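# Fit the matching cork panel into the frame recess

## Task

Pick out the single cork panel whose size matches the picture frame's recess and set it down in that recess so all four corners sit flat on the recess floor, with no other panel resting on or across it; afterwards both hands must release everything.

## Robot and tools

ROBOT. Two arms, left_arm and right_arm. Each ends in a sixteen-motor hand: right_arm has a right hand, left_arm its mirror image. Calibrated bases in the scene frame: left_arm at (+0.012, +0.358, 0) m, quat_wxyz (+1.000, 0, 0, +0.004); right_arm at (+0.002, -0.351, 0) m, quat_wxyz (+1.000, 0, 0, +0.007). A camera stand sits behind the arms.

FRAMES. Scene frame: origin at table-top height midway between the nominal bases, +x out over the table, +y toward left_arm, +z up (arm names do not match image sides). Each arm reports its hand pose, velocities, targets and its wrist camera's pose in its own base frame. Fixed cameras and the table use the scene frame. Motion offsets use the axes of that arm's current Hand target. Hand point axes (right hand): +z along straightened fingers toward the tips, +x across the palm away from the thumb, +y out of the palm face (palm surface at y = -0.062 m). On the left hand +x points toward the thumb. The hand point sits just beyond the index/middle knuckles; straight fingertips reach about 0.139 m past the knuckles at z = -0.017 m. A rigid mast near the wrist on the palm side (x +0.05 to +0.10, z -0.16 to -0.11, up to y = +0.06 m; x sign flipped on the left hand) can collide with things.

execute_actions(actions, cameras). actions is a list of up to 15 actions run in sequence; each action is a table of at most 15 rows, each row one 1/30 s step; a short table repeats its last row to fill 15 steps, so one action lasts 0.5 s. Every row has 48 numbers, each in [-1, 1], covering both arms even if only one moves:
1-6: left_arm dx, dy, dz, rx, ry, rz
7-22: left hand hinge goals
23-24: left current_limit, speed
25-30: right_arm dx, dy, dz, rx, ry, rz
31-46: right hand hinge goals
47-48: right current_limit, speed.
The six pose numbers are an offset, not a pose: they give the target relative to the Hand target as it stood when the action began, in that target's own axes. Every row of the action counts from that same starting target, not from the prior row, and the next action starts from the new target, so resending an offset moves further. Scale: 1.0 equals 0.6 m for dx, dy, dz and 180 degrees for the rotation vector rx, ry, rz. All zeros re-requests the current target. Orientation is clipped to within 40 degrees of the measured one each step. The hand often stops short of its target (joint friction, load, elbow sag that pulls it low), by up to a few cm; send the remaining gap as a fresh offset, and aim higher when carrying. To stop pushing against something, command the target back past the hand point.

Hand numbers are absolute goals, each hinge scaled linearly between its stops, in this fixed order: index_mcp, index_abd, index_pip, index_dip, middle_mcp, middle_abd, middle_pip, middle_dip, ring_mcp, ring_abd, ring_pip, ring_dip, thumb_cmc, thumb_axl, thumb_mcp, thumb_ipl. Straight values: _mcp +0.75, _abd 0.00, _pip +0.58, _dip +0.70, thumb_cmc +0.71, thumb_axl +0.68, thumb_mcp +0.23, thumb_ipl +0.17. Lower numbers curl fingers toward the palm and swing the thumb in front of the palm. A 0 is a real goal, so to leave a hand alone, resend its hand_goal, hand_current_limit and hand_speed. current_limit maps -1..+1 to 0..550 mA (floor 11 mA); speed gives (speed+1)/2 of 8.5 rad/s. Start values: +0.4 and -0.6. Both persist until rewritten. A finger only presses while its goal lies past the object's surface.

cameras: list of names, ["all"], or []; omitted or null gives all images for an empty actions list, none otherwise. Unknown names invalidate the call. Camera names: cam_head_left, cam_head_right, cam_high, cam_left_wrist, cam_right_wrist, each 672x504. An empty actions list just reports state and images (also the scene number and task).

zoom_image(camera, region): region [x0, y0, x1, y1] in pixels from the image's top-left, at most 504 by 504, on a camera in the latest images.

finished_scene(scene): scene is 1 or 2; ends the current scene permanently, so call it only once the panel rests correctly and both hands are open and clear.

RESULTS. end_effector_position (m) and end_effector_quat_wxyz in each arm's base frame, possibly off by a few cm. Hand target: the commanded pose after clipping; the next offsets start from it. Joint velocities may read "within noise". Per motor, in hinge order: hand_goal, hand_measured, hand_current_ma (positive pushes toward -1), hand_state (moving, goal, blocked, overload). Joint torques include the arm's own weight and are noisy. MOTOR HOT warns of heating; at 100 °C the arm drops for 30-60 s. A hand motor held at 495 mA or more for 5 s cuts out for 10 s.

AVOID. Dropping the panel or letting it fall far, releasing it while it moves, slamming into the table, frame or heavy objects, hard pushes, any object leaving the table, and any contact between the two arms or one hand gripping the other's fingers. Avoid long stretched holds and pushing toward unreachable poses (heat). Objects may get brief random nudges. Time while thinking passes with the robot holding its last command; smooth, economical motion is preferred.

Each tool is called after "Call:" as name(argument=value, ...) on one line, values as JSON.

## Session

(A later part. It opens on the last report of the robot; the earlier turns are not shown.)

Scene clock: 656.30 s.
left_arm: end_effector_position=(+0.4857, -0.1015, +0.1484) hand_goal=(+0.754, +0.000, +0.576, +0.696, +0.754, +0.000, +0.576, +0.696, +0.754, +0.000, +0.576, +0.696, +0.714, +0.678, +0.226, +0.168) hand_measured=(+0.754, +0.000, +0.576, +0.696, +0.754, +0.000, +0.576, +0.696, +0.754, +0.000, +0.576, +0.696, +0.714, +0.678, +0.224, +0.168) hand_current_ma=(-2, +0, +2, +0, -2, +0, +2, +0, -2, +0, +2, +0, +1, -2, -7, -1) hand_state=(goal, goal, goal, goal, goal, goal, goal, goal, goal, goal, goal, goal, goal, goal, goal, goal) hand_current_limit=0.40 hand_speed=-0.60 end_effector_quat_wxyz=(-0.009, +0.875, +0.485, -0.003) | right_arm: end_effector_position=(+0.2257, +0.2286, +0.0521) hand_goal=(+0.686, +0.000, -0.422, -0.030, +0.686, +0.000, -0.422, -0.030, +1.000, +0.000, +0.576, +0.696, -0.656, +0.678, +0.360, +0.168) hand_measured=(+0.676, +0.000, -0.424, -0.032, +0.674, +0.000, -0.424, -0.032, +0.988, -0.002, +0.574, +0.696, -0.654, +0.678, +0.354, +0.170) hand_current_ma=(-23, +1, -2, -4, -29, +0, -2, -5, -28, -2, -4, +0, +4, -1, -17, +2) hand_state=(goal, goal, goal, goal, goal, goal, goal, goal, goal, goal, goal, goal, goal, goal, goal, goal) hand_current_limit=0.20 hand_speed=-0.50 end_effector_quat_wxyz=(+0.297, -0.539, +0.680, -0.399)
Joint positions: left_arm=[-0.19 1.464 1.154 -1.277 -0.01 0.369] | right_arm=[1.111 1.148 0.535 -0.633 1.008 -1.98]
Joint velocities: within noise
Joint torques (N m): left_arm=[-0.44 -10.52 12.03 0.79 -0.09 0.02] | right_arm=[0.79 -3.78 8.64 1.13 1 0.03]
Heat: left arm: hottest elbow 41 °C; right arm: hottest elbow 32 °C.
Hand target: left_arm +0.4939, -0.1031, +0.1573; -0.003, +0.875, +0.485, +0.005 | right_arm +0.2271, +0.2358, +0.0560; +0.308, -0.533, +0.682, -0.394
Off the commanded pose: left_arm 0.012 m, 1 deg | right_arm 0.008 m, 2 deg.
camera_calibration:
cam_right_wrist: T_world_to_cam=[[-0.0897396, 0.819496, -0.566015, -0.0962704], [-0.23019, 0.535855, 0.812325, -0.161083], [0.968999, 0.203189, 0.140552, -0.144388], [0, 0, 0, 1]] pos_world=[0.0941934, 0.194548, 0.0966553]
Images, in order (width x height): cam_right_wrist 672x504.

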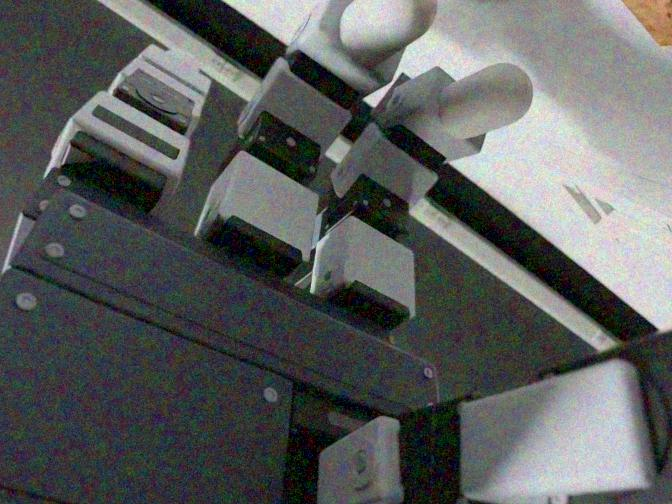

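Call:
execute_actions(actions=[[[0,0,0,0,0,0,0.754,0,0.576,0.696,0.754,0,0.576,0.696,0.754,0,0.576,0.696,0.714,0.678,0.226,0.168,0.4,-0.6,-0.0137,0.0162,0.0053,0,-0.0241,-0.0139,0.685,0,-0.423,-0.03,0.685,0,-0.423,-0.03,1,0,0.576,0.696,-0.657,0.678,0.36,0.168,0.2,-0.5]]], cameras=["cam_head_left","cam_head_right","cam_right_wrist"])

Call:
zoom_image(camera="cam_head_right", region=[355, 375, 405, 415])

Call:
zoom_image(camera="cam_head_left", region=[355, 375, 405, 415])

Call:
zoom_image(camera="cam_right_wrist", region=[372, 0, 672, 225])

Scene clock: 689.33 s.
left_arm: end_effector_position=(+0.4857, -0.1015, +0.1484) hand_goal=(+0.754, +0.000, +0.576, +0.696, +0.754, +0.000, +0.576, +0.696, +0.754, +0.000, +0.576, +0.696, +0.714, +0.678, +0.226, +0.168) hand_measured=(+0.754, +0.000, +0.576, +0.696, +0.754, +0.000, +0.576, +0.696, +0.754, +0.000, +0.576, +0.696, +0.714, +0.678, +0.224, +0.168) hand_current_ma=(-2, +0, +2, +0, -2, +0, +2, +0, -2, +0, +2, +0, +1, -2, -7, -1) hand_state=(goal, goal, goal, goal, goal, goal, goal, goal, goal, goal, goal, goal, goal, goal, goal, goal) hand_current_limit=0.40 hand_speed=-0.60 end_effector_quat_wxyz=(-0.009, +0.875, +0.485, -0.003) | right_arm: end_effector_position=(+0.2278, +0.2402, +0.0464) hand_goal=(+0.686, +0.000, -0.422, -0.030, +0.686, +0.000, -0.422, -0.030, +1.000, +0.000, +0.576, +0.696, -0.656, +0.678, +0.360, +0.168) hand_measured=(+0.676, +0.000, -0.424, -0.032, +0.674, +0.000, -0.424, -0.032, +0.988, -0.002, +0.574, +0.696, -0.654, +0.678, +0.354, +0.170) hand_current_ma=(-23, +1, -2, -4, -29, +0, -2, -5, -28, -2, -4, +0, +2, -1, -16, +2) hand_state=(goal, goal, goal, goal, goal, goal, goal, goal, goal, goal, goal, goal, goal, goal, goal, goal) hand_current_limit=0.20 hand_speed=-0.50 end_effector_quat_wxyz=(+0.320, -0.554, +0.665, -0.384)
Joint positions: left_arm=[-0.19 1.464 1.154 -1.277 -0.01 0.369] | right_arm=[1.112 1.148 0.502 -0.483 0.985 -2.087]
Joint torques (N m): left_arm=[-0.44 -10.64 12 0.76 -0.09 0.02] | right_arm=[0.91 -3.25 8.24 1.36 0.79 -0.13]
Heat: left arm: hottest elbow 42 °C; right arm: hottest elbow 32 °C.
Hand target: left_arm +0.4939, -0.1031, +0.1573; -0.003, +0.875, +0.485, +0.005 | right_arm +0.2270, +0.2443, +0.0459; +0.325, -0.563, +0.659, -0.380
Off the commanded pose: left_arm 0.012 m, 1 deg | right_arm 0.004 m, 1 deg.
joint sent to its limit (right arm) — joint 6 (wrist roll), lower limit. The joint targets still meet the commanded pose.
camera_calibration:
cam_right_wrist: T_world_to_cam=[[-0.135658, 0.825581, -0.547735, -0.10063], [-0.273217, 0.500236, 0.821655, -0.14419], [0.952339, 0.261114, 0.157702, -0.158897], [0, 0, 0, 1]] pos_world=[0.0982775, 0.196698, 0.0884144]
Images, in order (width x height): cam_head_left 672x504, cam_head_right 672x504, cam_right_wrist 672x504.

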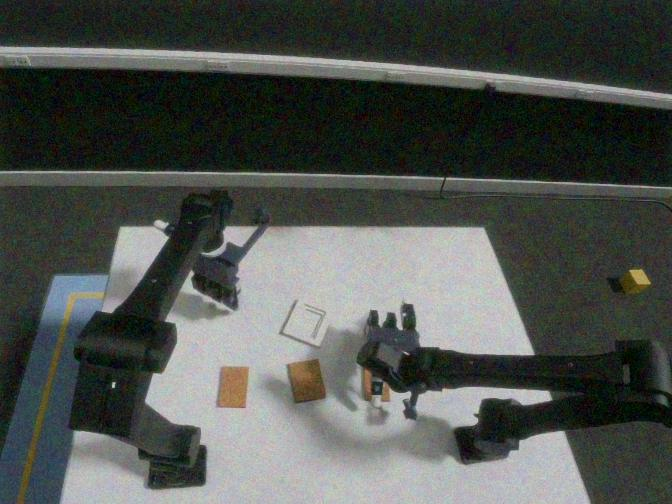

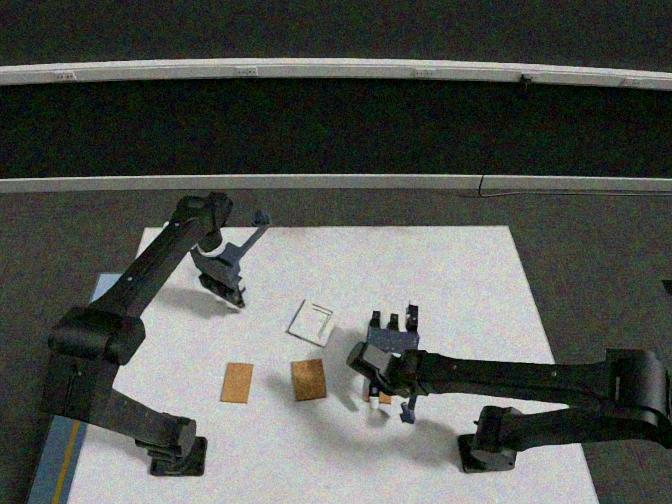

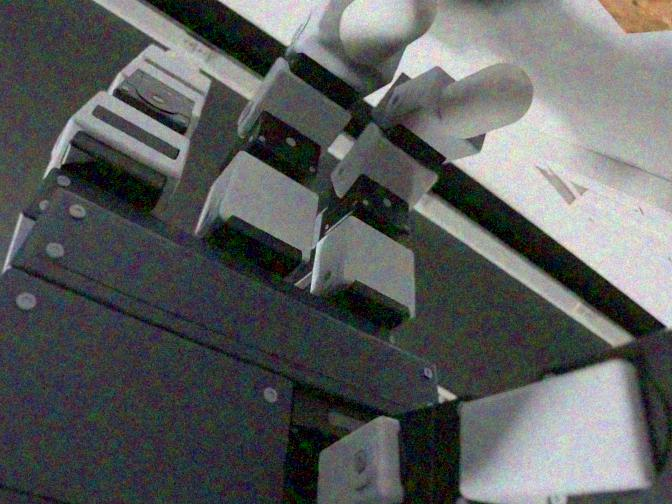

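Scaled by 10.080 from the camera's 672x504 image, which has a finer 960x720 frame.

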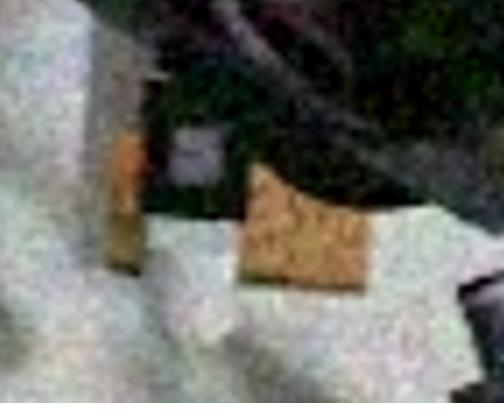

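Scaled by 10.080 from the camera's 672x504 image, which has a finer 960x720 frame.

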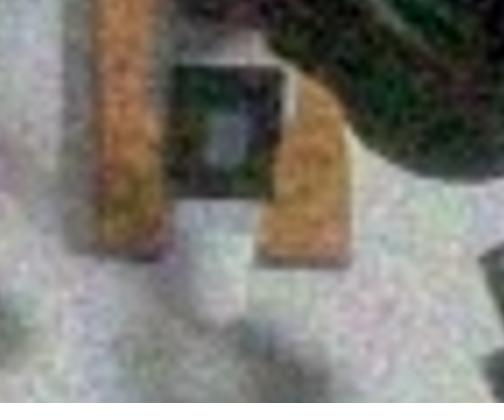

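Scaled by 1.680 from the camera's 672x504 image, which has a finer 960x720 frame.

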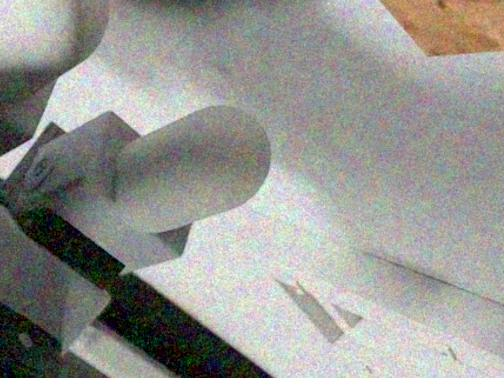

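Call:
execute_actions(actions=[[[0,0,0,0,0,0,0.754,0,0.576,0.696,0.754,0,0.576,0.696,0.754,0,0.576,0.696,0.714,0.678,0.226,0.168,0.4,-0.6,0.0167,0.0227,0.0055,0,0,0,0.685,0,-0.423,-0.03,0.685,0,-0.423,-0.03,1,0,0.576,0.696,-0.657,0.678,0.36,0.168,0.2,-0.5]]], cameras=["cam_head_left","cam_head_right","cam_right_wrist"])

Call:
zoom_image(camera="cam_head_right", region=[355, 375, 405, 415])

Call:
zoom_image(camera="cam_head_left", region=[355, 375, 405, 415])

Call:
zoom_image(camera="cam_right_wrist", region=[372, 0, 672, 225])

Scene clock: 725.60 s.
left_arm: end_effector_position=(+0.4857, -0.1015, +0.1484) hand_goal=(+0.754, +0.000, +0.576, +0.696, +0.754, +0.000, +0.576, +0.696, +0.754, +0.000, +0.576, +0.696, +0.714, +0.678, +0.226, +0.168) hand_measured=(+0.754, +0.000, +0.576, +0.696, +0.754, +0.000, +0.576, +0.696, +0.754, +0.000, +0.576, +0.696, +0.714, +0.678, +0.224, +0.168) hand_current_ma=(-2, +0, +2, +0, -2, +0, +2, +0, -2, +0, +2, +0, +1, -2, -7, -1) hand_state=(goal, goal, goal, goal, goal, goal, goal, goal, goal, goal, goal, goal, goal, goal, goal, goal) hand_current_limit=0.40 hand_speed=-0.60 end_effector_quat_wxyz=(-0.009, +0.875, +0.485, -0.003) | right_arm: end_effector_position=(+0.2211, +0.2274, +0.0298) hand_goal=(+0.686, +0.000, -0.422, -0.030, +0.686, +0.000, -0.422, -0.030, +1.000, +0.000, +0.576, +0.696, -0.656, +0.678, +0.360, +0.168) hand_measured=(+0.676, +0.000, -0.424, -0.032, +0.674, +0.000, -0.424, -0.032, +0.988, -0.002, +0.574, +0.696, -0.654, +0.678, +0.354, +0.170) hand_current_ma=(-23, +1, -2, -4, -29, +0, -2, -5, -28, -2, -4, +0, +2, -1, -16, +2) hand_state=(goal, goal, goal, goal, goal, goal, goal, goal, goal, goal, goal, goal, goal, goal, goal, goal) hand_current_limit=0.20 hand_speed=-0.50 end_effector_quat_wxyz=(+0.317, -0.557, +0.664, -0.385)
Joint positions: left_arm=[-0.19 1.464 1.154 -1.277 -0.01 0.369] | right_arm=[1.113 1.148 0.449 -0.438 0.984 -2.089]
Joint torques (N m): left_arm=[-0.38 -10.87 12.03 0.8 -0.1 0.02] | right_arm=[0.97 -3.02 8.57 1.33 0.82 -0.11]
Heat: left arm: hottest elbow 42 °C; right arm: hottest elbow 31 °C.
Hand target: left_arm +0.4939, -0.1031, +0.1573; -0.003, +0.875, +0.485, +0.005 | right_arm +0.2215, +0.2351, +0.0325; +0.325, -0.563, +0.659, -0.380
Off the commanded pose: left_arm 0.012 m, 1 deg | right_arm 0.008 m, 1 deg.
joint sent to its limit (right arm) — joint 6 (wrist roll), lower limit. The joint targets still meet the commanded pose.
camera_calibration:
cam_right_wrist: T_world_to_cam=[[-0.139929, 0.82087, -0.553708, -0.0977885], [-0.270346, 0.50629, 0.818892, -0.127932], [0.95254, 0.26428, 0.151074, -0.147029], [0, 0, 0, 1]] pos_world=[0.0917818, 0.183899, 0.0728286]
Images, in order (width x height): cam_head_left 672x504, cam_head_right 672x504, cam_right_wrist 672x504.

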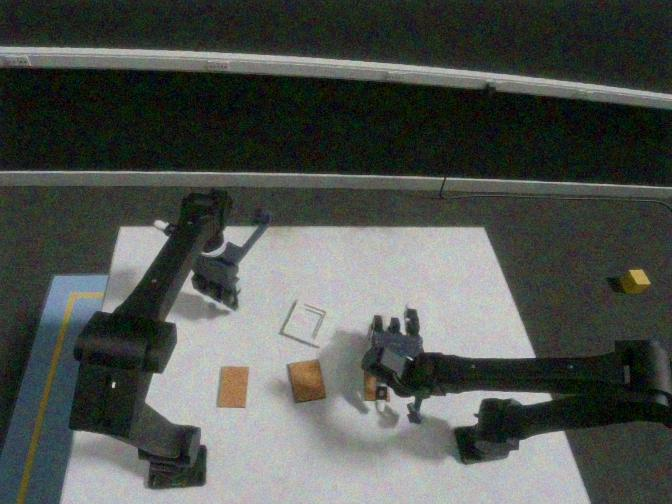

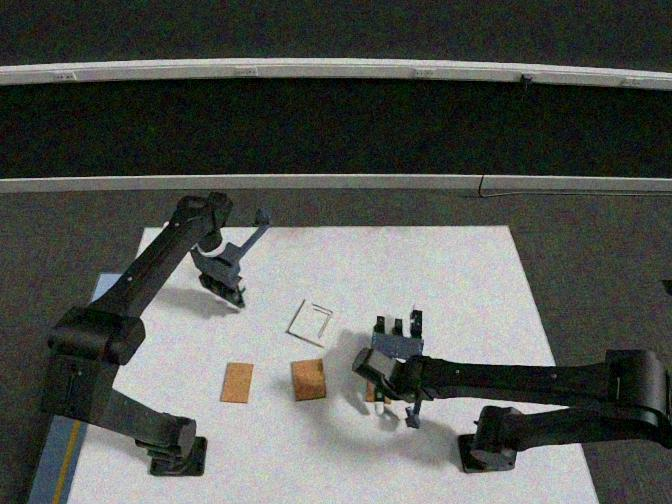

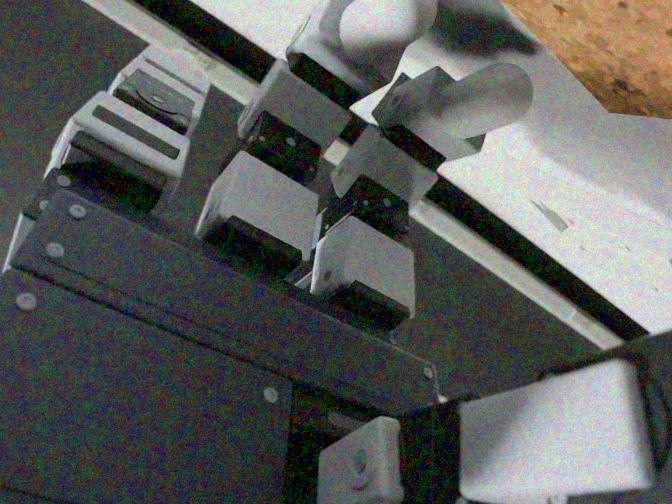

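Scaled by 10.080 from the camera's 672x504 image, which has a finer 960x720 frame.

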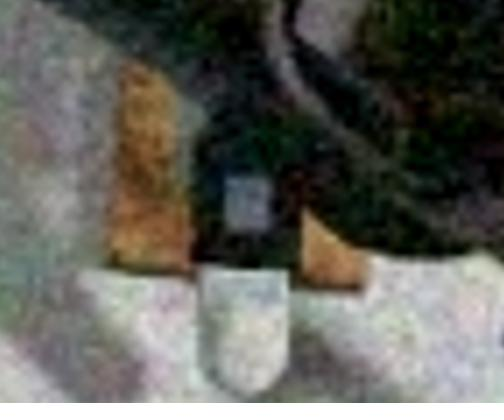

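Scaled by 10.080 from the camera's 672x504 image, which has a finer 960x720 frame.

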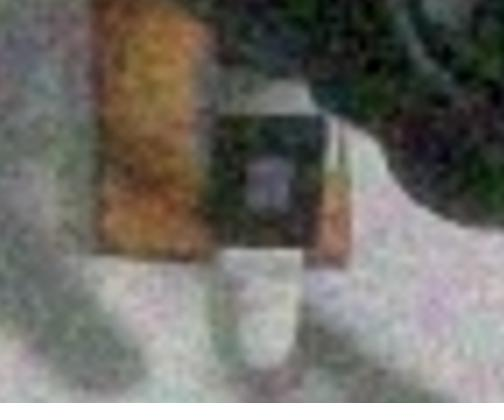

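Scaled by 1.680 from the camera's 672x504 image, which has a finer 960x720 frame.

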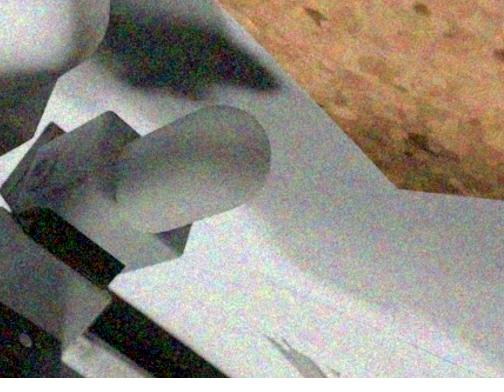

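Call:
execute_actions(actions=[[[0,0,0,0,0,0,0.754,0,0.576,0.696,0.754,0,0.576,0.696,0.754,0,0.576,0.696,0.714,0.678,0.226,0.168,0.4,-0.6,0,0,0,0,0,0,0.53,0,-0.423,-0.03,0.53,0,-0.423,-0.03,1,0,0.576,0.696,-0.657,0.678,0.26,0.168,0.2,-0.7]],[[0,0,0,0,0,0,0.754,0,0.576,0.696,0.754,0,0.576,0.696,0.754,0,0.576,0.696,0.714,0.678,0.226,0.168,0.4,-0.6,0,0.0111,-0.006,0,0,0,0.53,0,-0.423,-0.03,0.53,0,-0.423,-0.03,1,0,0.576,0.696,-0.657,0.678,0.26,0.168,0.2,-0.7]]], cameras=["cam_head_right","cam_right_wrist"])

Call:
zoom_image(camera="cam_head_right", region=[355, 375, 405, 415])

Call:
zoom_image(camera="cam_right_wrist", region=[372, 0, 672, 225])

Scene clock: 777.90 s.
left_arm: end_effector_position=(+0.4857, -0.1015, +0.1484) hand_goal=(+0.754, +0.000, +0.576, +0.696, +0.754, +0.000, +0.576, +0.696, +0.754, +0.000, +0.576, +0.696, +0.714, +0.678, +0.226, +0.168) hand_measured=(+0.754, +0.000, +0.576, +0.696, +0.754, +0.000, +0.576, +0.696, +0.754, +0.000, +0.576, +0.696, +0.714, +0.678, +0.224, +0.168) hand_current_ma=(-2, +0, +2, +0, -2, +0, +2, +0, -2, +0, +2, +0, +1, -2, -7, -1) hand_state=(goal, goal, goal, goal, goal, goal, goal, goal, goal, goal, goal, goal, goal, goal, goal, goal) hand_current_limit=0.40 hand_speed=-0.60 end_effector_quat_wxyz=(-0.009, +0.875, +0.485, -0.003) | right_arm: end_effector_position=(+0.2164, +0.2322, +0.0300) hand_goal=(+0.530, +0.000, -0.422, -0.030, +0.530, +0.000, -0.422, -0.030, +1.000, +0.000, +0.576, +0.696, -0.656, +0.678, +0.260, +0.168) hand_measured=(+0.528, +0.000, -0.424, -0.032, +0.528, +0.000, -0.424, -0.032, +0.988, -0.002, +0.574, +0.696, -0.654, +0.678, +0.260, +0.170) hand_current_ma=(-4, +1, -2, -4, -5, +0, -2, -5, -28, -2, -4, +0, +2, -1, -1, +2) hand_state=(goal, goal, goal, goal, goal, goal, goal, goal, goal, goal, goal, goal, goal, goal, goal, goal) hand_current_limit=0.20 hand_speed=-0.70 end_effector_quat_wxyz=(+0.321, -0.563, +0.659, -0.382)
Joint positions: left_arm=[-0.19 1.464 1.154 -1.277 -0.01 0.369] | right_arm=[1.135 1.148 0.449 -0.438 0.985 -2.085]
Joint torques (N m): left_arm=[-0.73 -10.52 12.1 0.77 -0.1 0.02] | right_arm=[0.97 -2.73 7.83 1.2 0.94 0.04]
Heat: left arm: hottest elbow 42 °C; right arm: hottest elbow 30 °C.
Hand target: left_arm +0.4939, -0.1031, +0.1573; -0.003, +0.875, +0.485, +0.005 | right_arm +0.2152, +0.2360, +0.0286; +0.325, -0.563, +0.659, -0.380
Off the commanded pose: left_arm 0.012 m, 1 deg | right_arm 0.004 m, 0 deg.
camera_calibration:
cam_right_wrist: T_world_to_cam=[[-0.154661, 0.819627, -0.551627, -0.0989733], [-0.281127, 0.498754, 0.819886, -0.127823], [0.947126, 0.281882, 0.153282, -0.146918], [0, 0, 0, 1]] pos_world=[0.087908, 0.186287, 0.0727237]
Images, in order (width x height): cam_head_right 672x504, cam_right_wrist 672x504.

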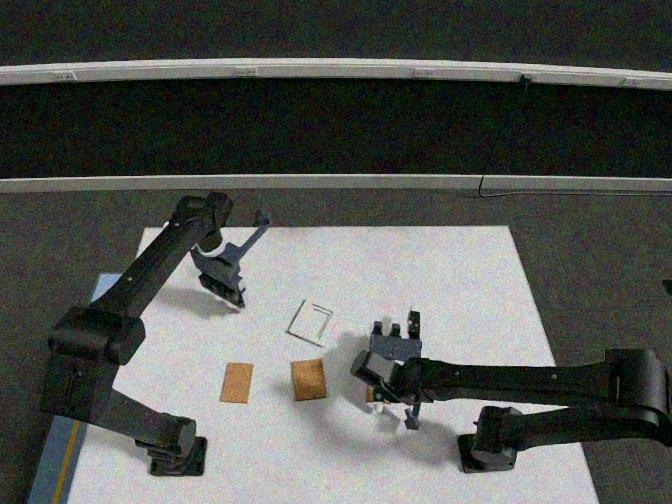

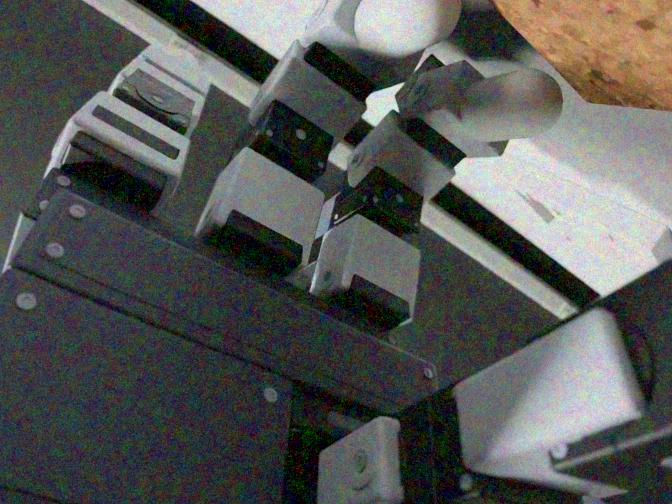

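Scaled by 10.080 from the camera's 672x504 image, which has a finer 960x720 frame.

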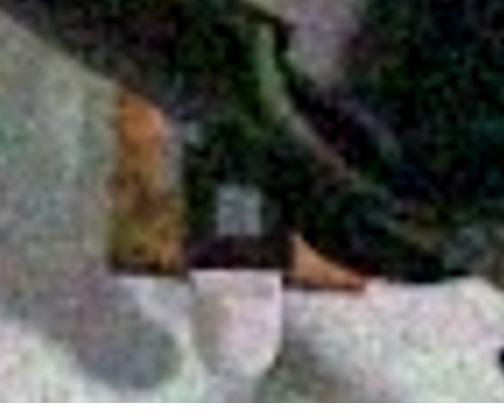

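Scaled by 1.680 from the camera's 672x504 image, which has a finer 960x720 frame.

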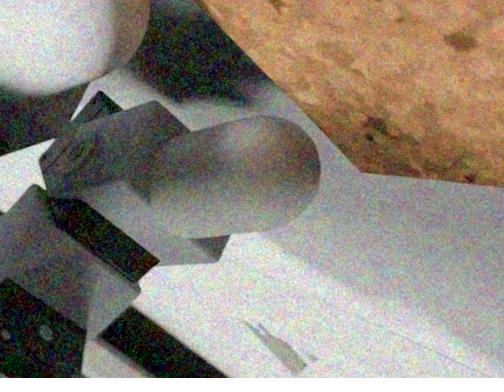

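Call:
execute_actions(actions=[[[0,0,0,0,0,0,0.754,0,0.576,0.696,0.754,0,0.576,0.696,0.754,0,0.576,0.696,0.714,0.678,0.226,0.168,0.4,-0.6,0.0033,0.0084,0.0055,0,0,0,0.53,0,-0.423,-0.03,0.53,0,-0.423,-0.03,1,0,0.576,0.696,-0.657,0.678,0.26,0.168,0.2,-0.7]]], cameras=["cam_right_wrist"])

Call:
zoom_image(camera="cam_right_wrist", region=[372, 0, 672, 225])

Scene clock: 786.40 s.
left_arm: end_effector_position=(+0.4857, -0.1015, +0.1484) hand_goal=(+0.754, +0.000, +0.576, +0.696, +0.754, +0.000, +0.576, +0.696, +0.754, +0.000, +0.576, +0.696, +0.714, +0.678, +0.226, +0.168) hand_measured=(+0.754, +0.000, +0.576, +0.696, +0.754, +0.000, +0.576, +0.696, +0.754, +0.000, +0.576, +0.696, +0.714, +0.678, +0.224, +0.168) hand_current_ma=(-2, +0, +2, +0, -2, +0, +2, +0, -2, +0, +2, +0, +1, -2, -7, -1) hand_state=(goal, goal, goal, goal, goal, goal, goal, goal, goal, goal, goal, goal, goal, goal, goal, goal) hand_current_limit=0.40 hand_speed=-0.60 end_effector_quat_wxyz=(-0.009, +0.875, +0.485, -0.003) | right_arm: end_effector_position=(+0.2151, +0.2293, +0.0227) hand_goal=(+0.530, +0.000, -0.422, -0.030, +0.530, +0.000, -0.422, -0.030, +1.000, +0.000, +0.576, +0.696, -0.656, +0.678, +0.260, +0.168) hand_measured=(+0.528, +0.000, -0.424, -0.032, +0.528, +0.000, -0.424, -0.032, +0.988, -0.002, +0.574, +0.696, -0.654, +0.678, +0.260, +0.170) hand_current_ma=(-5, +1, -2, -4, -6, +0, -2, -5, -28, -2, -4, +0, +2, -1, -1, +2) hand_state=(goal, goal, goal, goal, goal, goal, goal, goal, goal, goal, goal, goal, goal, goal, goal, goal) hand_current_limit=0.20 hand_speed=-0.70 end_effector_quat_wxyz=(+0.320, -0.563, +0.659, -0.383)
Joint positions: left_arm=[-0.19 1.464 1.154 -1.277 -0.01 0.369] | right_arm=[1.135 1.161 0.433 -0.413 0.985 -2.085]
Joint torques (N m): left_arm=[-0.62 -10.64 12 0.79 -0.09 0.01] | right_arm=[0.73 -2.78 7.77 1.33 0.87 -0.01]
Heat: left arm: hottest elbow 42 °C; right arm: hottest elbow 30 °C.
Hand target: left_arm +0.4939, -0.1031, +0.1573; -0.003, +0.875, +0.485, +0.005 | right_arm +0.2151, +0.2339, +0.0224; +0.325, -0.563, +0.659, -0.380
Off the commanded pose: left_arm 0.012 m, 1 deg | right_arm 0.005 m, 1 deg.
camera_calibration:
cam_right_wrist: T_world_to_cam=[[-0.155079, 0.817853, -0.554136, -0.100279], [-0.279944, 0.501549, 0.818584, -0.12161], [0.947408, 0.282073, 0.151173, -0.143869], [0, 0, 0, 1]] pos_world=[0.086708, 0.183588, 0.0657291]
Images, in order (width x height): cam_right_wrist 672x504.

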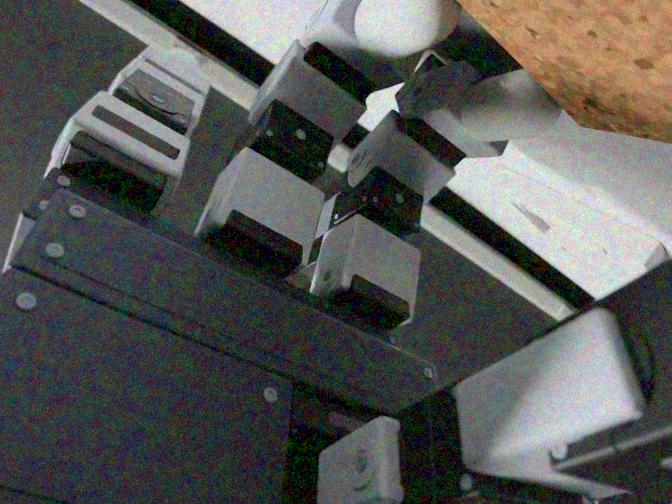

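Scaled by 1.680 from the camera's 672x504 image, which has a finer 960x720 frame.

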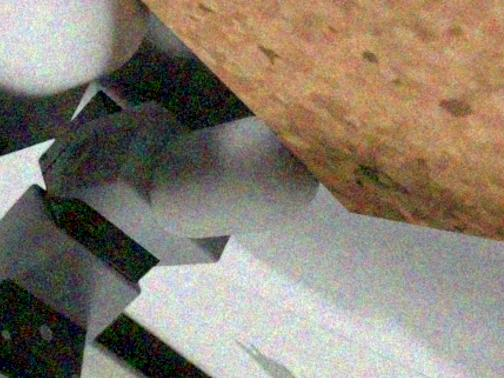

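Call:
execute_actions(actions=[[[0,0,0,0,0,0,0.754,0,0.576,0.696,0.754,0,0.576,0.696,0.754,0,0.576,0.696,0.714,0.678,0.226,0.168,0.4,-0.6,0,0.0043,0.0025,0,0,0,0.53,0,-0.423,-0.03,0.53,0,-0.423,-0.03,1,0,0.576,0.696,-0.657,0.678,0.26,0.168,0.2,-0.7]]], cameras=["cam_right_wrist"])

Call:
zoom_image(camera="cam_right_wrist", region=[372, 0, 672, 225])

Scene clock: 791.27 s.
left_arm: end_effector_position=(+0.4857, -0.1015, +0.1484) hand_goal=(+0.754, +0.000, +0.576, +0.696, +0.754, +0.000, +0.576, +0.696, +0.754, +0.000, +0.576, +0.696, +0.714, +0.678, +0.226, +0.168) hand_measured=(+0.754, +0.000, +0.576, +0.696, +0.754, +0.000, +0.576, +0.696, +0.754, +0.000, +0.576, +0.696, +0.714, +0.678, +0.224, +0.168) hand_current_ma=(-2, +0, +2, +0, -2, +0, +2, +0, -2, +0, +2, +0, +1, -2, -7, -1) hand_state=(goal, goal, goal, goal, goal, goal, goal, goal, goal, goal, goal, goal, goal, goal, goal, goal) hand_current_limit=0.40 hand_speed=-0.60 end_effector_quat_wxyz=(-0.009, +0.875, +0.485, -0.003) | right_arm: end_effector_position=(+0.2155, +0.2302, +0.0207) hand_goal=(+0.530, +0.000, -0.422, -0.030, +0.530, +0.000, -0.422, -0.030, +1.000, +0.000, +0.576, +0.696, -0.656, +0.678, +0.260, +0.168) hand_measured=(+0.528, +0.000, -0.424, -0.032, +0.528, +0.000, -0.424, -0.032, +0.988, -0.002, +0.574, +0.696, -0.654, +0.678, +0.260, +0.170) hand_current_ma=(-5, +1, -2, -4, -6, +0, -2, -5, -28, -2, -4, +0, +2, -1, -1, +2) hand_state=(goal, goal, goal, goal, goal, goal, goal, goal, goal, goal, goal, goal, goal, goal, goal, goal) hand_current_limit=0.20 hand_speed=-0.70 end_effector_quat_wxyz=(+0.321, -0.563, +0.659, -0.382)
Joint positions: left_arm=[-0.19 1.464 1.154 -1.277 -0.01 0.369] | right_arm=[1.135 1.169 0.431 -0.4 0.985 -2.085]
Joint torques (N m): left_arm=[-0.56 -10.46 11.99 0.77 -0.1 0.03] | right_arm=[0.73 -2.84 7.56 1.33 0.87 -0.01]
Heat: left arm: hottest elbow 42 °C; right arm: hottest elbow 30 °C.
Hand target: left_arm +0.4939, -0.1031, +0.1573; -0.003, +0.875, +0.485, +0.005 | right_arm +0.2152, +0.2340, +0.0195; +0.325, -0.563, +0.659, -0.380
Off the commanded pose: left_arm 0.012 m, 1 deg | right_arm 0.004 m, 1 deg.
camera_calibration:
cam_right_wrist: T_world_to_cam=[[-0.154415, 0.819216, -0.552305, -0.10249], [-0.2809, 0.499539, 0.819485, -0.119566], [0.947234, 0.281683, 0.152981, -0.144125], [0, 0, 0, 1]] pos_world=[0.0871076, 0.184287, 0.0634249]
Images, in order (width x height): cam_right_wrist 672x504.

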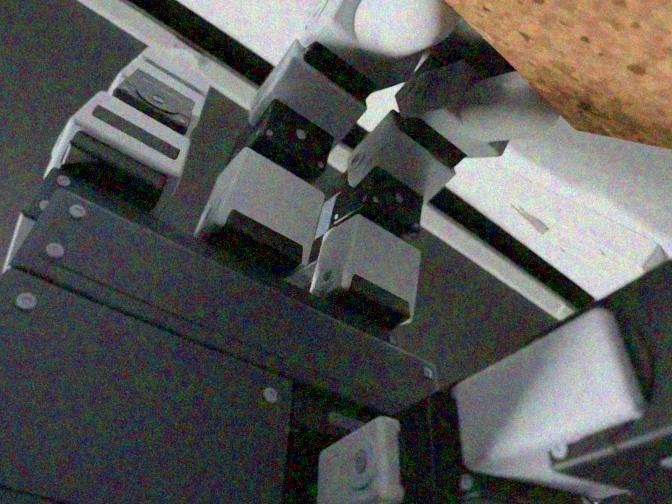

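Scaled by 1.680 from the camera's 672x504 image, which has a finer 960x720 frame.

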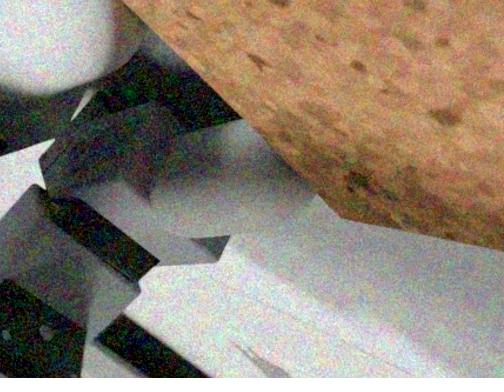

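Call:
execute_actions(actions=[[[0,0,0,0,0,0,0.754,0,0.576,0.696,0.754,0,0.576,0.696,0.754,0,0.576,0.696,0.714,0.678,0.226,0.168,0.4,-0.6,0,0,0,0,0,0,0.48,0,-0.423,-0.03,0.48,0,-0.423,-0.03,1,0,0.576,0.696,-0.657,0.678,0.22,0.168,0.2,-0.8]],[[0,0,0,0,0,0,0.754,0,0.576,0.696,0.754,0,0.576,0.696,0.754,0,0.576,0.696,0.714,0.678,0.226,0.168,0.4,-0.6,0,0,0,0,0,0,0.43,0,-0.423,-0.03,0.43,0,-0.423,-0.03,1,0,0.576,0.696,-0.657,0.678,0.17,0.168,0.2,-0.8]]], cameras=["cam_right_wrist","cam_head_right"])

Call:
zoom_image(camera="cam_right_wrist", region=[372, 0, 672, 225])

Call:
zoom_image(camera="cam_head_right", region=[355, 375, 405, 415])

Scene clock: 798.57 s.
left_arm: end_effector_position=(+0.4857, -0.1015, +0.1484) hand_goal=(+0.754, +0.000, +0.576, +0.696, +0.754, +0.000, +0.576, +0.696, +0.754, +0.000, +0.576, +0.696, +0.714, +0.678, +0.226, +0.168) hand_measured=(+0.754, +0.000, +0.576, +0.696, +0.754, +0.000, +0.576, +0.696, +0.754, +0.000, +0.576, +0.696, +0.714, +0.678, +0.224, +0.168) hand_current_ma=(-2, +0, +2, +0, -2, +0, +2, +0, -2, +0, +2, +0, +1, -2, -7, -1) hand_state=(goal, goal, goal, goal, goal, goal, goal, goal, goal, goal, goal, goal, goal, goal, goal, goal) hand_current_limit=0.40 hand_speed=-0.60 end_effector_quat_wxyz=(-0.009, +0.875, +0.485, -0.003) | right_arm: end_effector_position=(+0.2169, +0.2308, +0.0217) hand_goal=(+0.430, +0.000, -0.422, -0.030, +0.430, +0.000, -0.422, -0.030, +1.000, +0.000, +0.576, +0.696, -0.656, +0.678, +0.170, +0.168) hand_measured=(+0.476, +0.000, -0.414, -0.030, +0.466, +0.000, -0.416, -0.030, +0.988, -0.002, +0.574, +0.696, -0.654, +0.678, +0.216, +0.178) hand_current_ma=(+161, +1, +19, +0, +119, +0, +15, +0, -28, -2, -4, +0, +3, -1, +199, +32) hand_state=(blocked, goal, goal, goal, blocked, goal, goal, goal, goal, goal, goal, goal, goal, goal, blocked, goal) hand_current_limit=0.20 hand_speed=-0.80 end_effector_quat_wxyz=(+0.324, -0.560, +0.659, -0.384)
Joint positions: left_arm=[-0.19 1.464 1.154 -1.277 -0.01 0.369] | right_arm=[1.135 1.169 0.431 -0.395 0.991 -2.084]
Joint torques (N m): left_arm=[-0.5 -10.7 12.01 0.76 -0.08 0.01] | right_arm=[0.73 -2.96 7.58 1.16 0.62 -0.01]
Heat: left arm: hottest elbow 42 °C; right arm: hottest elbow 30 °C.
Hand target: left_arm +0.4939, -0.1031, +0.1573; -0.003, +0.875, +0.485, +0.005 | right_arm +0.2152, +0.2340, +0.0196; +0.325, -0.563, +0.659, -0.380
Off the commanded pose: left_arm 0.012 m, 1 deg | right_arm 0.004 m, 1 deg.
camera_calibration:
cam_right_wrist: T_world_to_cam=[[-0.148023, 0.821391, -0.550824, -0.104127], [-0.285677, 0.497705, 0.81895, -0.118832], [0.946825, 0.278581, 0.160981, -0.145076], [0, 0, 0, 1]] pos_world=[0.0880013, 0.185088, 0.063316]
Images, in order (width x height): cam_head_right 672x504, cam_right_wrist 672x504.

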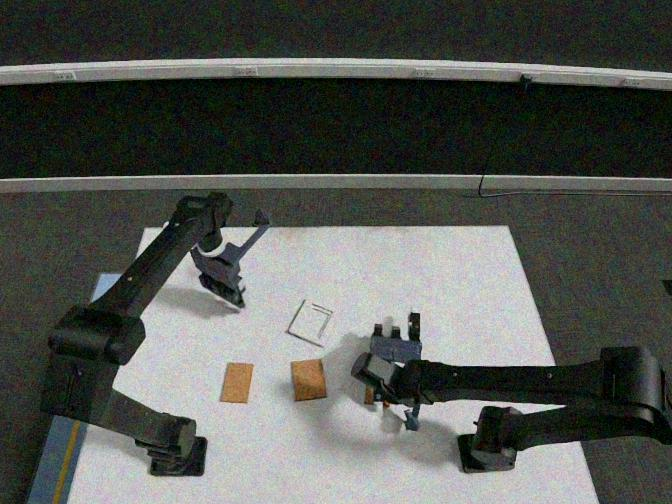

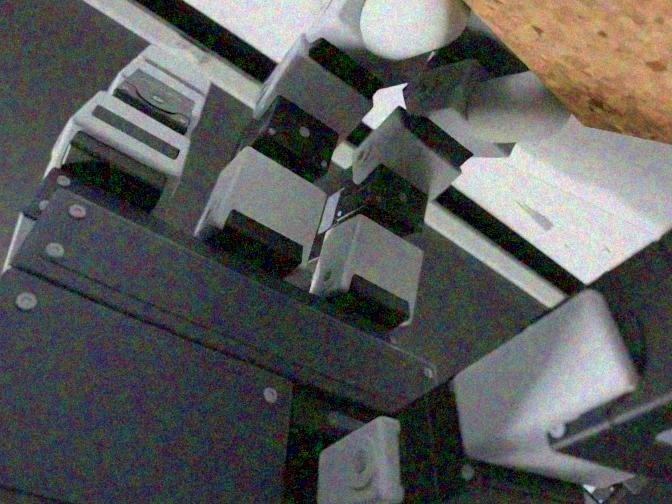

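Scaled by 1.680 from the camera's 672x504 image, which has a finer 960x720 frame.

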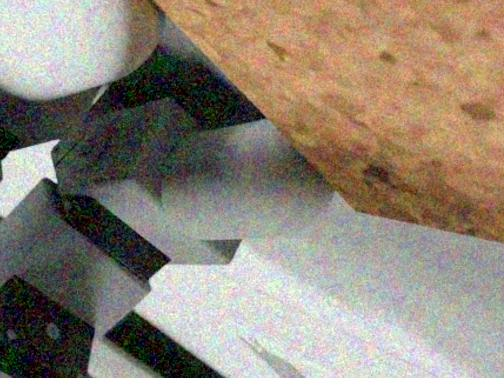

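Scaled by 10.080 from the camera's 672x504 image, which has a finer 960x720 frame.

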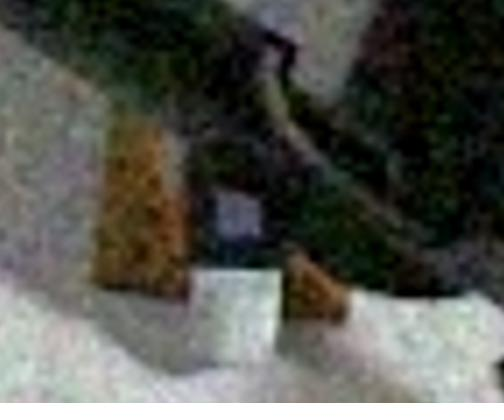

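Call:
execute_actions(actions=[[[0,0,0,0,0,0,0.754,0,0.576,0.696,0.754,0,0.576,0.696,0.754,0,0.576,0.696,0.714,0.678,0.226,0.168,0.4,-0.6,0,0,0,0,0,0,0.39,0,-0.423,-0.03,0.39,0,-0.423,-0.03,1,0,0.576,0.696,-0.657,0.678,0.14,0.168,0.2,-0.8]],[[0,0,0,0,0,0,0.754,0,0.576,0.696,0.754,0,0.576,0.696,0.754,0,0.576,0.696,0.714,0.678,0.226,0.168,0.4,-0.6,0,-0.010,-0.0058,0,0,0,0.39,0,-0.423,-0.03,0.39,0,-0.423,-0.03,1,0,0.576,0.696,-0.657,0.678,0.14,0.168,0.2,-0.8]]], cameras=["cam_right_wrist","cam_head_right"])

Call:
zoom_image(camera="cam_right_wrist", region=[372, 0, 672, 225])

Call:
zoom_image(camera="cam_head_right", region=[355, 375, 405, 415])

Scene clock: 807.83 s.
left_arm: end_effector_position=(+0.4857, -0.1015, +0.1484) hand_goal=(+0.754, +0.000, +0.576, +0.696, +0.754, +0.000, +0.576, +0.696, +0.754, +0.000, +0.576, +0.696, +0.714, +0.678, +0.226, +0.168) hand_measured=(+0.754, +0.000, +0.576, +0.696, +0.754, +0.000, +0.576, +0.696, +0.754, +0.000, +0.576, +0.696, +0.714, +0.678, +0.224, +0.168) hand_current_ma=(-2, +0, +2, +0, -2, +0, +2, +0, -2, +0, +2, +0, +1, -2, -7, -1) hand_state=(goal, goal, goal, goal, goal, goal, goal, goal, goal, goal, goal, goal, goal, goal, goal, goal) hand_current_limit=0.40 hand_speed=-0.60 end_effector_quat_wxyz=(-0.009, +0.875, +0.485, -0.003) | right_arm: end_effector_position=(+0.2161, +0.2295, +0.0227) hand_goal=(+0.390, +0.000, -0.422, -0.030, +0.390, +0.000, -0.422, -0.030, +1.000, +0.000, +0.576, +0.696, -0.656, +0.678, +0.140, +0.168) hand_measured=(+0.456, +0.002, -0.406, -0.028, +0.448, +0.000, -0.410, -0.028, +0.988, -0.002, +0.574, +0.696, -0.654, +0.678, +0.214, +0.190) hand_current_ma=(+251, +1, +40, +3, +209, +0, +29, +3, -28, -2, -4, +0, +5, -1, +330, +86) hand_state=(blocked, goal, goal, goal, blocked, goal, goal, goal, goal, goal, goal, goal, goal, goal, blocked, blocked) hand_current_limit=0.20 hand_speed=-0.80 end_effector_quat_wxyz=(+0.323, -0.561, +0.659, -0.384)
Joint positions: left_arm=[-0.19 1.464 1.154 -1.277 -0.01 0.369] | right_arm=[1.135 1.161 0.431 -0.405 0.99 -2.084]
Joint torques (N m): left_arm=[-0.56 -10.7 12.03 0.75 -0.1 0.02] | right_arm=[0.73 -3.72 8.49 0.51 0.65 -0.03]
Heat: left arm: hottest elbow 42 °C; right arm: hottest elbow 30 °C.
Hand target: left_arm +0.4939, -0.1031, +0.1573; -0.003, +0.875, +0.485, +0.005 | right_arm +0.2152, +0.2340, +0.0264; +0.325, -0.563, +0.659, -0.380
Off the commanded pose: left_arm 0.012 m, 1 deg | right_arm 0.006 m, 1 deg.
camera_calibration:
cam_right_wrist: T_world_to_cam=[[-0.14939, 0.820243, -0.552162, -0.102055], [-0.283801, 0.499363, 0.818592, -0.12003], [0.947174, 0.278994, 0.158187, -0.144232], [0, 0, 0, 1]] pos_world=[0.0873022, 0.183888, 0.0647203]
Images, in order (width x height): cam_head_right 672x504, cam_right_wrist 672x504.

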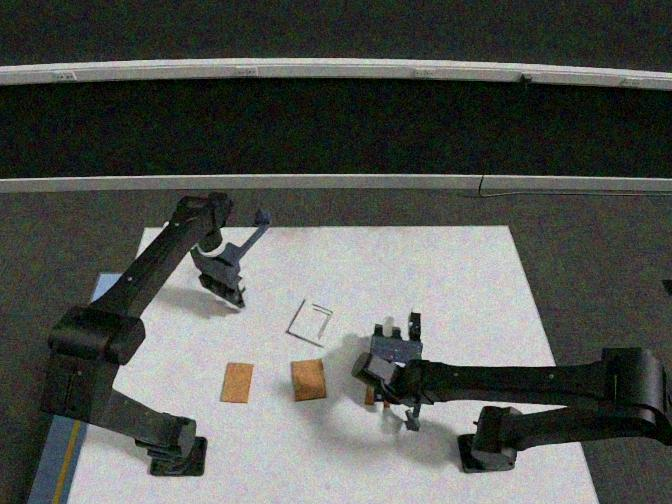

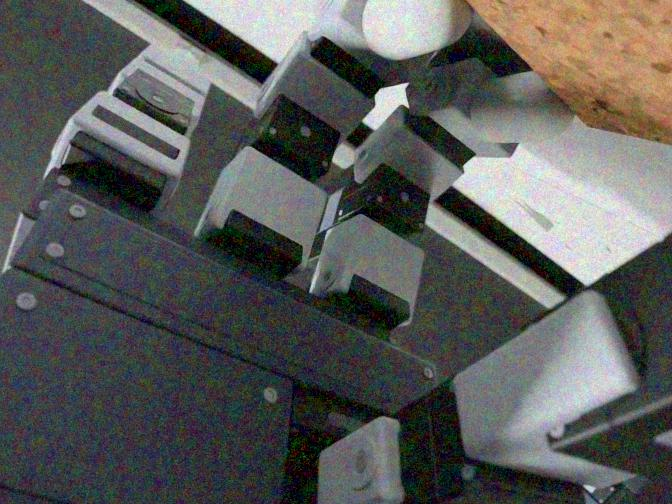

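Scaled by 1.680 from the camera's 672x504 image, which has a finer 960x720 frame.

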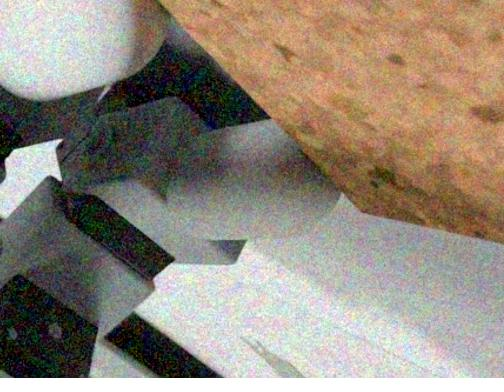

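Scaled by 10.080 from the camera's 672x504 image, which has a finer 960x720 frame.

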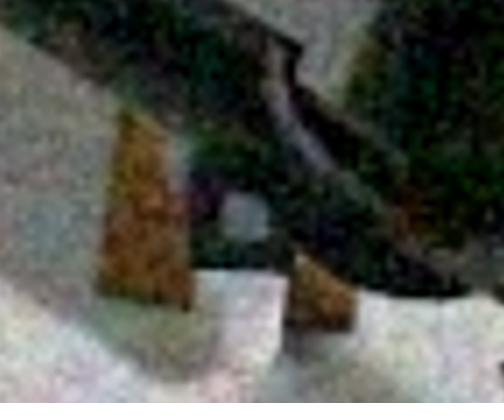

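Call:
execute_actions(actions=[[[0,0,0,0,0,0,0.754,0,0.576,0.696,0.754,0,0.576,0.696,0.754,0,0.576,0.696,0.714,0.678,0.226,0.168,0.4,-0.6,0,-0.0144,-0.0083,0,0,0,0.39,0,-0.423,-0.03,0.39,0,-0.423,-0.03,1,0,0.576,0.696,-0.657,0.678,0.14,0.168,0.2,-0.8]]], cameras=["cam_right_wrist","cam_head_right"])

Call:
zoom_image(camera="cam_right_wrist", region=[372, 0, 672, 225])

Call:
zoom_image(camera="cam_head_right", region=[355, 375, 405, 415])

Scene clock: 812.50 s.
left_arm: end_effector_position=(+0.4857, -0.1015, +0.1484) hand_goal=(+0.754, +0.000, +0.576, +0.696, +0.754, +0.000, +0.576, +0.696, +0.754, +0.000, +0.576, +0.696, +0.714, +0.678, +0.226, +0.168) hand_measured=(+0.754, +0.000, +0.576, +0.696, +0.754, +0.000, +0.576, +0.696, +0.754, +0.000, +0.576, +0.696, +0.714, +0.678, +0.224, +0.168) hand_current_ma=(-2, +0, +2, +0, -2, +0, +2, +0, -2, +0, +2, +0, +1, -2, -7, -1) hand_state=(goal, goal, goal, goal, goal, goal, goal, goal, goal, goal, goal, goal, goal, goal, goal, goal) hand_current_limit=0.40 hand_speed=-0.60 end_effector_quat_wxyz=(-0.009, +0.875, +0.485, -0.003) | right_arm: end_effector_position=(+0.2124, +0.2227, +0.0264) hand_goal=(+0.390, +0.000, -0.422, -0.030, +0.390, +0.000, -0.422, -0.030, +1.000, +0.000, +0.576, +0.696, -0.656, +0.678, +0.140, +0.168) hand_measured=(+0.454, +0.002, -0.404, -0.028, +0.446, +0.000, -0.410, -0.028, +0.988, -0.002, +0.574, +0.696, -0.652, +0.678, +0.214, +0.192) hand_current_ma=(+235, +3, +44, +4, +199, +0, +30, +3, -28, -2, -4, +0, +6, -1, +330, +96) hand_state=(blocked, goal, goal, goal, blocked, goal, goal, goal, goal, goal, goal, goal, goal, goal, blocked, blocked) hand_current_limit=0.20 hand_speed=-0.80 end_effector_quat_wxyz=(+0.315, -0.566, +0.657, -0.386)
Joint positions: left_arm=[-0.19 1.464 1.154 -1.277 -0.01 0.369] | right_arm=[1.135 1.134 0.431 -0.454 0.987 -2.083]
Joint torques (N m): left_arm=[-0.62 -10.58 12.04 0.76 -0.09 0.03] | right_arm=[0.73 -3.55 9.89 0.65 0.79 -0.04]
Heat: left arm: hottest elbow 42 °C; right arm: hottest elbow 30 °C.
Hand target: left_arm +0.4939, -0.1031, +0.1573; -0.003, +0.875, +0.485, +0.005 | right_arm +0.2152, +0.2338, +0.0364; +0.325, -0.563, +0.659, -0.380
Off the commanded pose: left_arm 0.012 m, 1 deg | right_arm 0.015 m, 1 deg.
camera_calibration:
cam_right_wrist: T_world_to_cam=[[-0.156259, 0.810917, -0.563912, -0.0911118], [-0.275528, 0.512475, 0.813298, -0.125349], [0.948508, 0.282458, 0.143351, -0.140095], [0, 0, 0, 1]] pos_world=[0.0841072, 0.177693, 0.0706498]
Images, in order (width x height): cam_head_right 672x504, cam_right_wrist 672x504.

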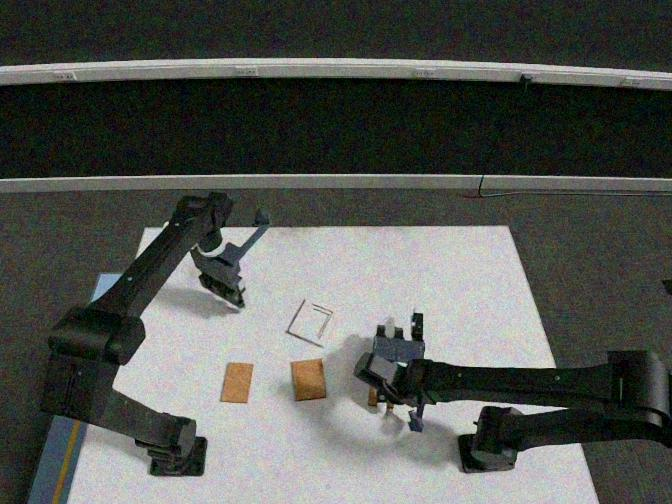

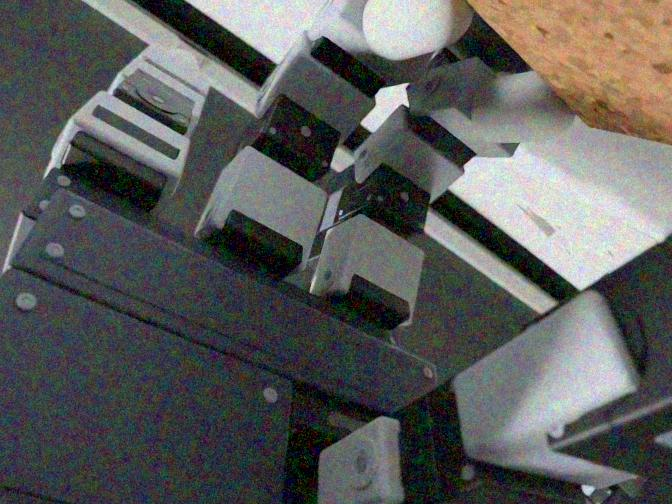

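Scaled by 1.680 from the camera's 672x504 image, which has a finer 960x720 frame.

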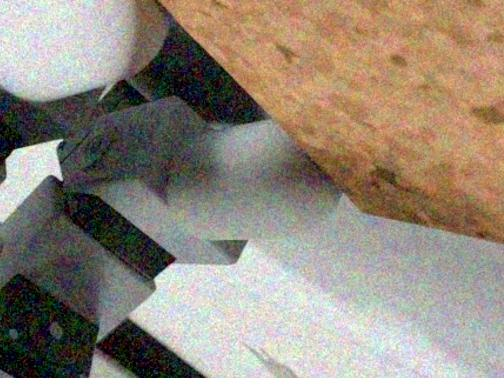

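Scaled by 10.080 from the camera's 672x504 image, which has a finer 960x720 frame.

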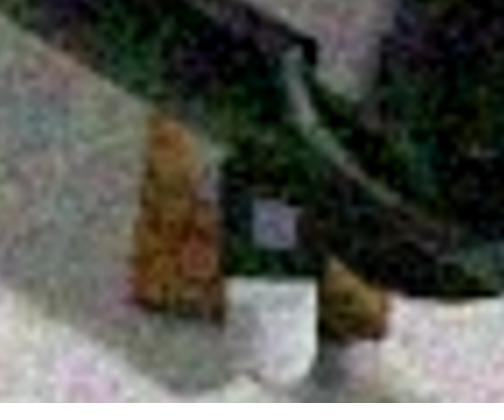

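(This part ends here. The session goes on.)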